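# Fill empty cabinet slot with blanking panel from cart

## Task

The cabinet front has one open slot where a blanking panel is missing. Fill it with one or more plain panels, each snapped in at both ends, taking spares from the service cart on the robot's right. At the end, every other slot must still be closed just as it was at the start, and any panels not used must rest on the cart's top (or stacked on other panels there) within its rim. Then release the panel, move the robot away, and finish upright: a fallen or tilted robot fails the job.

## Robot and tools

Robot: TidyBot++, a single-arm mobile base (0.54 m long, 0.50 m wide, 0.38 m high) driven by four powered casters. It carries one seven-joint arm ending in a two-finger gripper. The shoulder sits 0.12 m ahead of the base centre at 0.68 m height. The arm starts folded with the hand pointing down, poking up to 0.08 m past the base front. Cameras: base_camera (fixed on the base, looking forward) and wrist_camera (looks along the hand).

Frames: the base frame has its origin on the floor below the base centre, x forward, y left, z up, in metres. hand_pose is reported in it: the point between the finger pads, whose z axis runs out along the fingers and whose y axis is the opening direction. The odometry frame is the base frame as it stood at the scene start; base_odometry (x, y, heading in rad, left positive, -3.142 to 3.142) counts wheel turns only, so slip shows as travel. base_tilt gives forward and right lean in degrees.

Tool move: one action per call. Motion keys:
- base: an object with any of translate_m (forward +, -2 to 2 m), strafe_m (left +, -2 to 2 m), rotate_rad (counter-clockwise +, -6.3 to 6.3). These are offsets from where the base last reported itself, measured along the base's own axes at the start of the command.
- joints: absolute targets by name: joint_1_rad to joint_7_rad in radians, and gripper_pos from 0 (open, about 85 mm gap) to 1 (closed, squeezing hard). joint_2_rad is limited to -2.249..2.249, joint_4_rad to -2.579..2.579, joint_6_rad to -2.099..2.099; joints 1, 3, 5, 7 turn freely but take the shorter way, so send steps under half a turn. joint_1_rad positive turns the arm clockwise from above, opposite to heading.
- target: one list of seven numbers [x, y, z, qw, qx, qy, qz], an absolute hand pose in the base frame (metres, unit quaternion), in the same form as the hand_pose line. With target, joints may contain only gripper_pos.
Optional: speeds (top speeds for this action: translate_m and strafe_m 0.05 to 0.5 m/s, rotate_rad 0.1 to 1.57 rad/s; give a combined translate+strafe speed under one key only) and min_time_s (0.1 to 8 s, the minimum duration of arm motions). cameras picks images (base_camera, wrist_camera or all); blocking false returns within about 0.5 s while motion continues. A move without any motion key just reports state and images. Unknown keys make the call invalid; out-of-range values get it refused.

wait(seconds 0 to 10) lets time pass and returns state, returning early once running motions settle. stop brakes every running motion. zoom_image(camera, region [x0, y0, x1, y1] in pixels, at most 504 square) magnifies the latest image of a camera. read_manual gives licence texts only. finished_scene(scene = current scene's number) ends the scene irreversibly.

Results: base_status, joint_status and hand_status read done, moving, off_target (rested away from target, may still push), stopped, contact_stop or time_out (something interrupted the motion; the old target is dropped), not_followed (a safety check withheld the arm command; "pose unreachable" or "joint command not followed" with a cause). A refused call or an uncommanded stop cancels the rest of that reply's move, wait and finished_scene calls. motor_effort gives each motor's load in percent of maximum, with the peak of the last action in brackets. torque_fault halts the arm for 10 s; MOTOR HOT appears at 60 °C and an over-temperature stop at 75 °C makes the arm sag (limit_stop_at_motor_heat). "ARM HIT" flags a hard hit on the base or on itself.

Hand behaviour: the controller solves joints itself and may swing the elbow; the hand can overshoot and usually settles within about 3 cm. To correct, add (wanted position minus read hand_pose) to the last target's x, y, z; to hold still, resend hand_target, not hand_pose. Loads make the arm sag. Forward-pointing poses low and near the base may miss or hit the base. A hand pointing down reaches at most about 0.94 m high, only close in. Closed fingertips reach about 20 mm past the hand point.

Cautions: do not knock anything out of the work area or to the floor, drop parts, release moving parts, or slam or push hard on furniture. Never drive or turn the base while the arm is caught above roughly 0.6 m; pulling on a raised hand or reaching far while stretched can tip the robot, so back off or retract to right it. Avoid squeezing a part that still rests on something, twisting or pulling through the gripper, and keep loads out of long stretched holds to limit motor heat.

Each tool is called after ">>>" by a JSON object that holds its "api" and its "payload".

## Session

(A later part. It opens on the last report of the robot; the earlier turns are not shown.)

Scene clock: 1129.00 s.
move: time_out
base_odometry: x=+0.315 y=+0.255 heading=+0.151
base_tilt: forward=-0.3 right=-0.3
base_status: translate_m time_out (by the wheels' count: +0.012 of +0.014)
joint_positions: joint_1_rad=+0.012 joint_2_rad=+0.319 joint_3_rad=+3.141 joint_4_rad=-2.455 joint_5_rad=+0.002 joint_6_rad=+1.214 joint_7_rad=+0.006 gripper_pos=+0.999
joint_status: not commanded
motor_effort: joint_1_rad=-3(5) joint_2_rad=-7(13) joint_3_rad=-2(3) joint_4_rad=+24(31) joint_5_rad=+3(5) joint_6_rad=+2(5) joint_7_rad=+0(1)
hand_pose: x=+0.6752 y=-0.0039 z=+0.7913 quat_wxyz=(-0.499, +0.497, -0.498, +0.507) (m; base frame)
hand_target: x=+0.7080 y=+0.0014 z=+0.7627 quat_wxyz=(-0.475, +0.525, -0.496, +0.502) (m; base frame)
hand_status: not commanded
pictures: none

>>> {"api": "move", "payload": {"base": {"translate_m": -0.12}, "speeds": {"translate_m": 0.25}, "cameras": ["wrist_camera"]}}

>>> {"api": "zoom_image", "payload": {"camera": "wrist_camera", "region": [240, 160, 440, 400]}}

>>> {"api": "move", "payload": {"base": {"strafe_m": -0.165}, "joints": {"joint_1_rad": 0.42}, "cameras": ["wrist_camera"]}}

>>> {"api": "zoom_image", "payload": {"camera": "wrist_camera", "region": [180, 220, 480, 430]}}

Scene clock: 1135.07 s.
move: done
base_odometry: x=+0.196 y=+0.238 heading=+0.151
base_tilt: forward=-0.2 right=-0.3
base_status: done
joint_positions: joint_1_rad=+0.009 joint_2_rad=+0.395 joint_3_rad=+3.141 joint_4_rad=-2.376 joint_5_rad=+0.002 joint_6_rad=+1.207 joint_7_rad=+0.006 gripper_pos=+0.999
joint_status: not commanded
motor_effort: joint_1_rad=-1(3) joint_2_rad=-23(26) joint_3_rad=+0(1) joint_4_rad=+9(23) joint_5_rad=+0(3) joint_6_rad=+8(9) joint_7_rad=+0(1)
hand_pose: x=+0.7060 y=-0.0028 z=+0.7794 quat_wxyz=(-0.498, +0.499, -0.498, +0.505) (m; base frame)
hand_target: x=+0.7080 y=+0.0014 z=+0.7627 quat_wxyz=(-0.475, +0.525, -0.496, +0.502) (m; base frame)
hand_status: not commanded
pictures: wrist_camera
camera_calibration:
wrist_camera: T_world_to_cam=[[-0.000138796, -0.0227722, -0.999741, 0.775506], [-0.00471666, 0.99973, -0.0227713, 0.0759295], [0.999989, 0.00471227, -0.000246167, -0.56964], [0, 0, 0, 1]] pos_world=[0.570099, -0.0555647, 0.776893]

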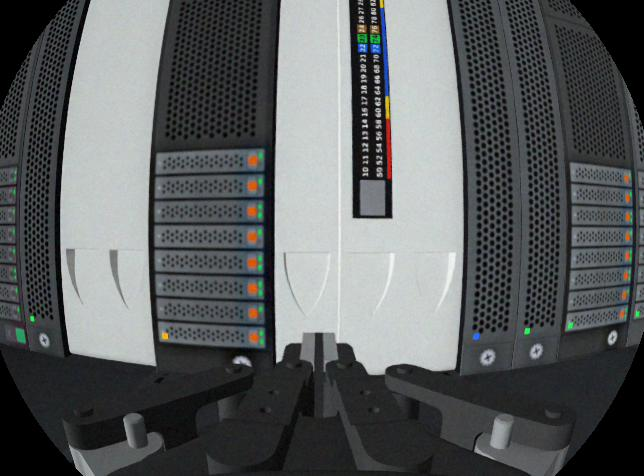

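Scaled by 2.100.

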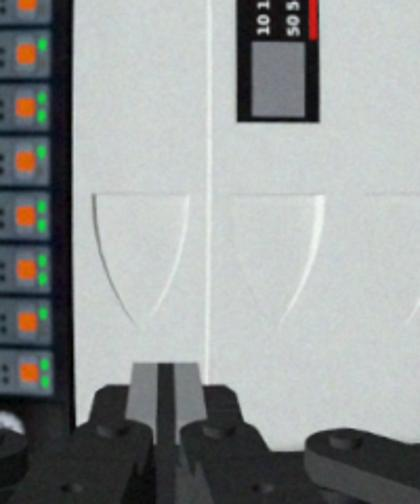

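Scene clock: 1136.63 s.
move: done
base_odometry: x=+0.220 y=+0.074 heading=+0.150
base_tilt: forward=-0.2 right=-0.3
base_status: done
joint_positions: joint_1_rad=+0.409 joint_2_rad=+0.395 joint_3_rad=+3.142 joint_4_rad=-2.376 joint_5_rad=+0.002 joint_6_rad=+1.207 joint_7_rad=+0.006 gripper_pos=+0.999
joint_status: all done
motor_effort: joint_1_rad=-1(4) joint_2_rad=-23(24) joint_3_rad=+0(2) joint_4_rad=+9(9) joint_5_rad=+0(2) joint_6_rad=+8(8) joint_7_rad=+0(1)
hand_pose: x=+0.6583 y=-0.2317 z=+0.7794 quat_wxyz=(-0.388, +0.389, -0.587, +0.594) (m; base frame)
hand_target: x=+0.6574 y=-0.2389 z=+0.7627 quat_wxyz=(-0.360, +0.410, -0.595, +0.590) (m; base frame)
hand_status: not commanded
pictures: wrist_camera
camera_calibration:
wrist_camera: T_world_to_cam=[[-0.00917394, -0.0212791, -0.999731, 0.77655], [0.386066, 0.92218, -0.0231711, 0.0297109], [0.922426, -0.386175, -0.0002449, -0.560384], [0, 0, 0, 1]] pos_world=[0.512566, -0.227281, 0.776892]

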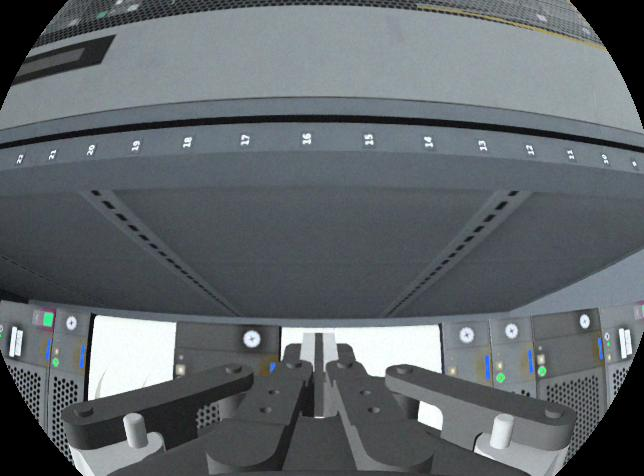

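Scaled by 1.680.

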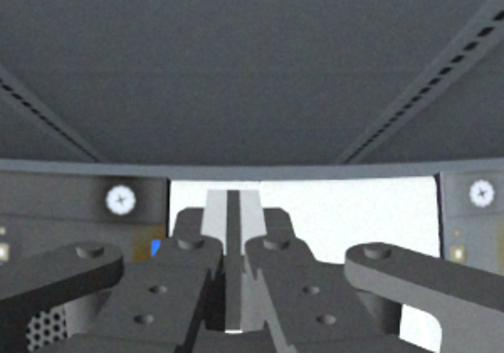

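>>> {"api": "move", "payload": {"base": {"translate_m": 0.115}, "speeds": {"translate_m": 0.12}}}

>>> {"api": "move", "payload": {"base": {"translate_m": 0.038}, "speeds": {"translate_m": 0.06}, "cameras": ["wrist_camera"]}}

>>> {"api": "move", "payload": {"base": {"translate_m": -0.2}, "joints": {"joint_1_rad": 0.15}, "cameras": ["wrist_camera"]}}

>>> {"api": "zoom_image", "payload": {"camera": "wrist_camera", "region": [200, 100, 480, 380]}}

Scene clock: 1146.47 s.
move: done
base_odometry: x=+0.334 y=+0.091 heading=+0.150
base_tilt: forward=-0.3 right=-0.3
base_status: done
joint_positions: joint_1_rad=+0.410 joint_2_rad=+0.395 joint_3_rad=+3.142 joint_4_rad=-2.376 joint_5_rad=+0.002 joint_6_rad=+1.207 joint_7_rad=+0.006 gripper_pos=+0.999
joint_status: not commanded
motor_effort: joint_1_rad=-1(2) joint_2_rad=-23(25) joint_3_rad=+0(1) joint_4_rad=+9(10) joint_5_rad=+1(1) joint_6_rad=+8(9) joint_7_rad=+0(1)
hand_pose: x=+0.6582 y=-0.2319 z=+0.7794 quat_wxyz=(-0.388, +0.389, -0.587, +0.594) (m; base frame)
hand_target: x=+0.6574 y=-0.2389 z=+0.7627 quat_wxyz=(-0.360, +0.410, -0.595, +0.590) (m; base frame)
hand_status: not commanded
pictures: none

Scene clock: 1147.57 s.
move: done
base_odometry: x=+0.372 y=+0.097 heading=+0.150
base_tilt: forward=-0.3 right=-0.3
base_status: done
joint_positions: joint_1_rad=+0.426 joint_2_rad=+0.368 joint_3_rad=+3.142 joint_4_rad=-2.416 joint_5_rad=+0.002 joint_6_rad=+1.207 joint_7_rad=+0.006 gripper_pos=+0.999
joint_status: not commanded
motor_effort: joint_1_rad=-3(5) joint_2_rad=-16(24) joint_3_rad=-2(3) joint_4_rad=+16(23) joint_5_rad=+3(4) joint_6_rad=+6(9) joint_7_rad=+1(1)
hand_pose: x=+0.6413 y=-0.2347 z=+0.7781 quat_wxyz=(-0.380, +0.387, -0.594, +0.594) (m; base frame)
hand_target: x=+0.6574 y=-0.2389 z=+0.7627 quat_wxyz=(-0.360, +0.410, -0.595, +0.590) (m; base frame)
hand_status: not commanded
pictures: wrist_camera
camera_calibration:
wrist_camera: T_world_to_cam=[[-0.0213649, -0.0157547, -0.999648, 0.784119], [0.401105, 0.915743, -0.0230049, 0.0277861], [0.915783, -0.401455, -0.0132455, -0.535027], [0, 0, 0, 1]] pos_world=[0.495576, -0.227881, 0.777396]

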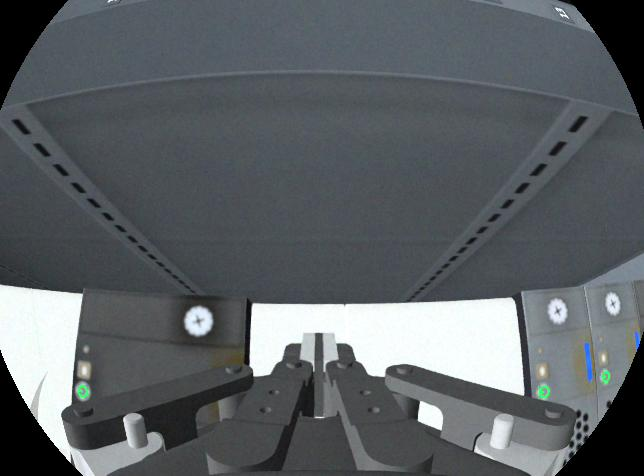

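Scene clock: 1149.20 s.
move: done
base_odometry: x=+0.174 y=+0.067 heading=+0.149
base_tilt: forward=-0.2 right=-0.3
base_status: done
joint_positions: joint_1_rad=+0.163 joint_2_rad=+0.391 joint_3_rad=+3.142 joint_4_rad=-2.380 joint_5_rad=+0.002 joint_6_rad=+1.207 joint_7_rad=+0.006 gripper_pos=+0.999
joint_status: all done
motor_effort: joint_1_rad=-1(5) joint_2_rad=-23(25) joint_3_rad=+0(4) joint_4_rad=+9(16) joint_5_rad=+0(5) joint_6_rad=+8(9) joint_7_rad=+0(1)
hand_pose: x=+0.6970 y=-0.0933 z=+0.7797 quat_wxyz=(-0.457, +0.459, -0.535, +0.542) (m; base frame)
hand_target: x=+0.7016 y=-0.0867 z=+0.7627 quat_wxyz=(-0.436, +0.486, -0.534, +0.537) (m; base frame)
hand_status: not commanded
pictures: wrist_camera
camera_calibration:
wrist_camera: T_world_to_cam=[[-0.0045147, -0.0227528, -0.999731, 0.776755], [0.150189, 0.988386, -0.0231728, 0.0577539], [0.988647, -0.150253, -0.00104505, -0.566071], [0, 0, 0, 1]] pos_world=[0.554477, -0.124464, 0.777293]

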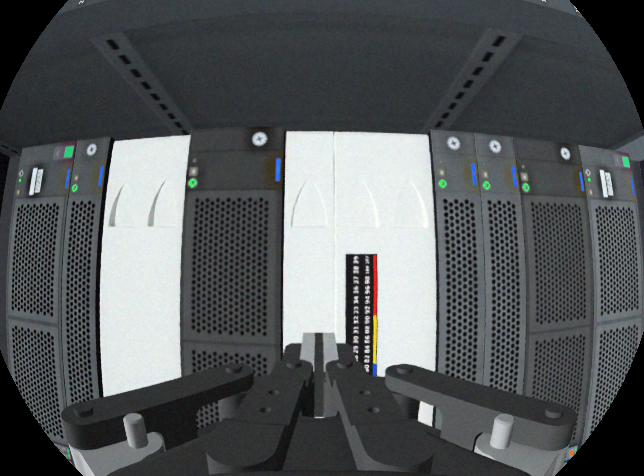

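Scaled by 1.800.

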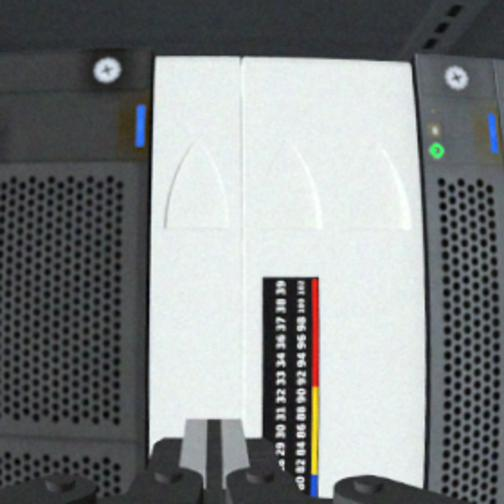

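>>> {"api": "finished_scene", "payload": {"scene": 2}}

The scene is finished: the task was done.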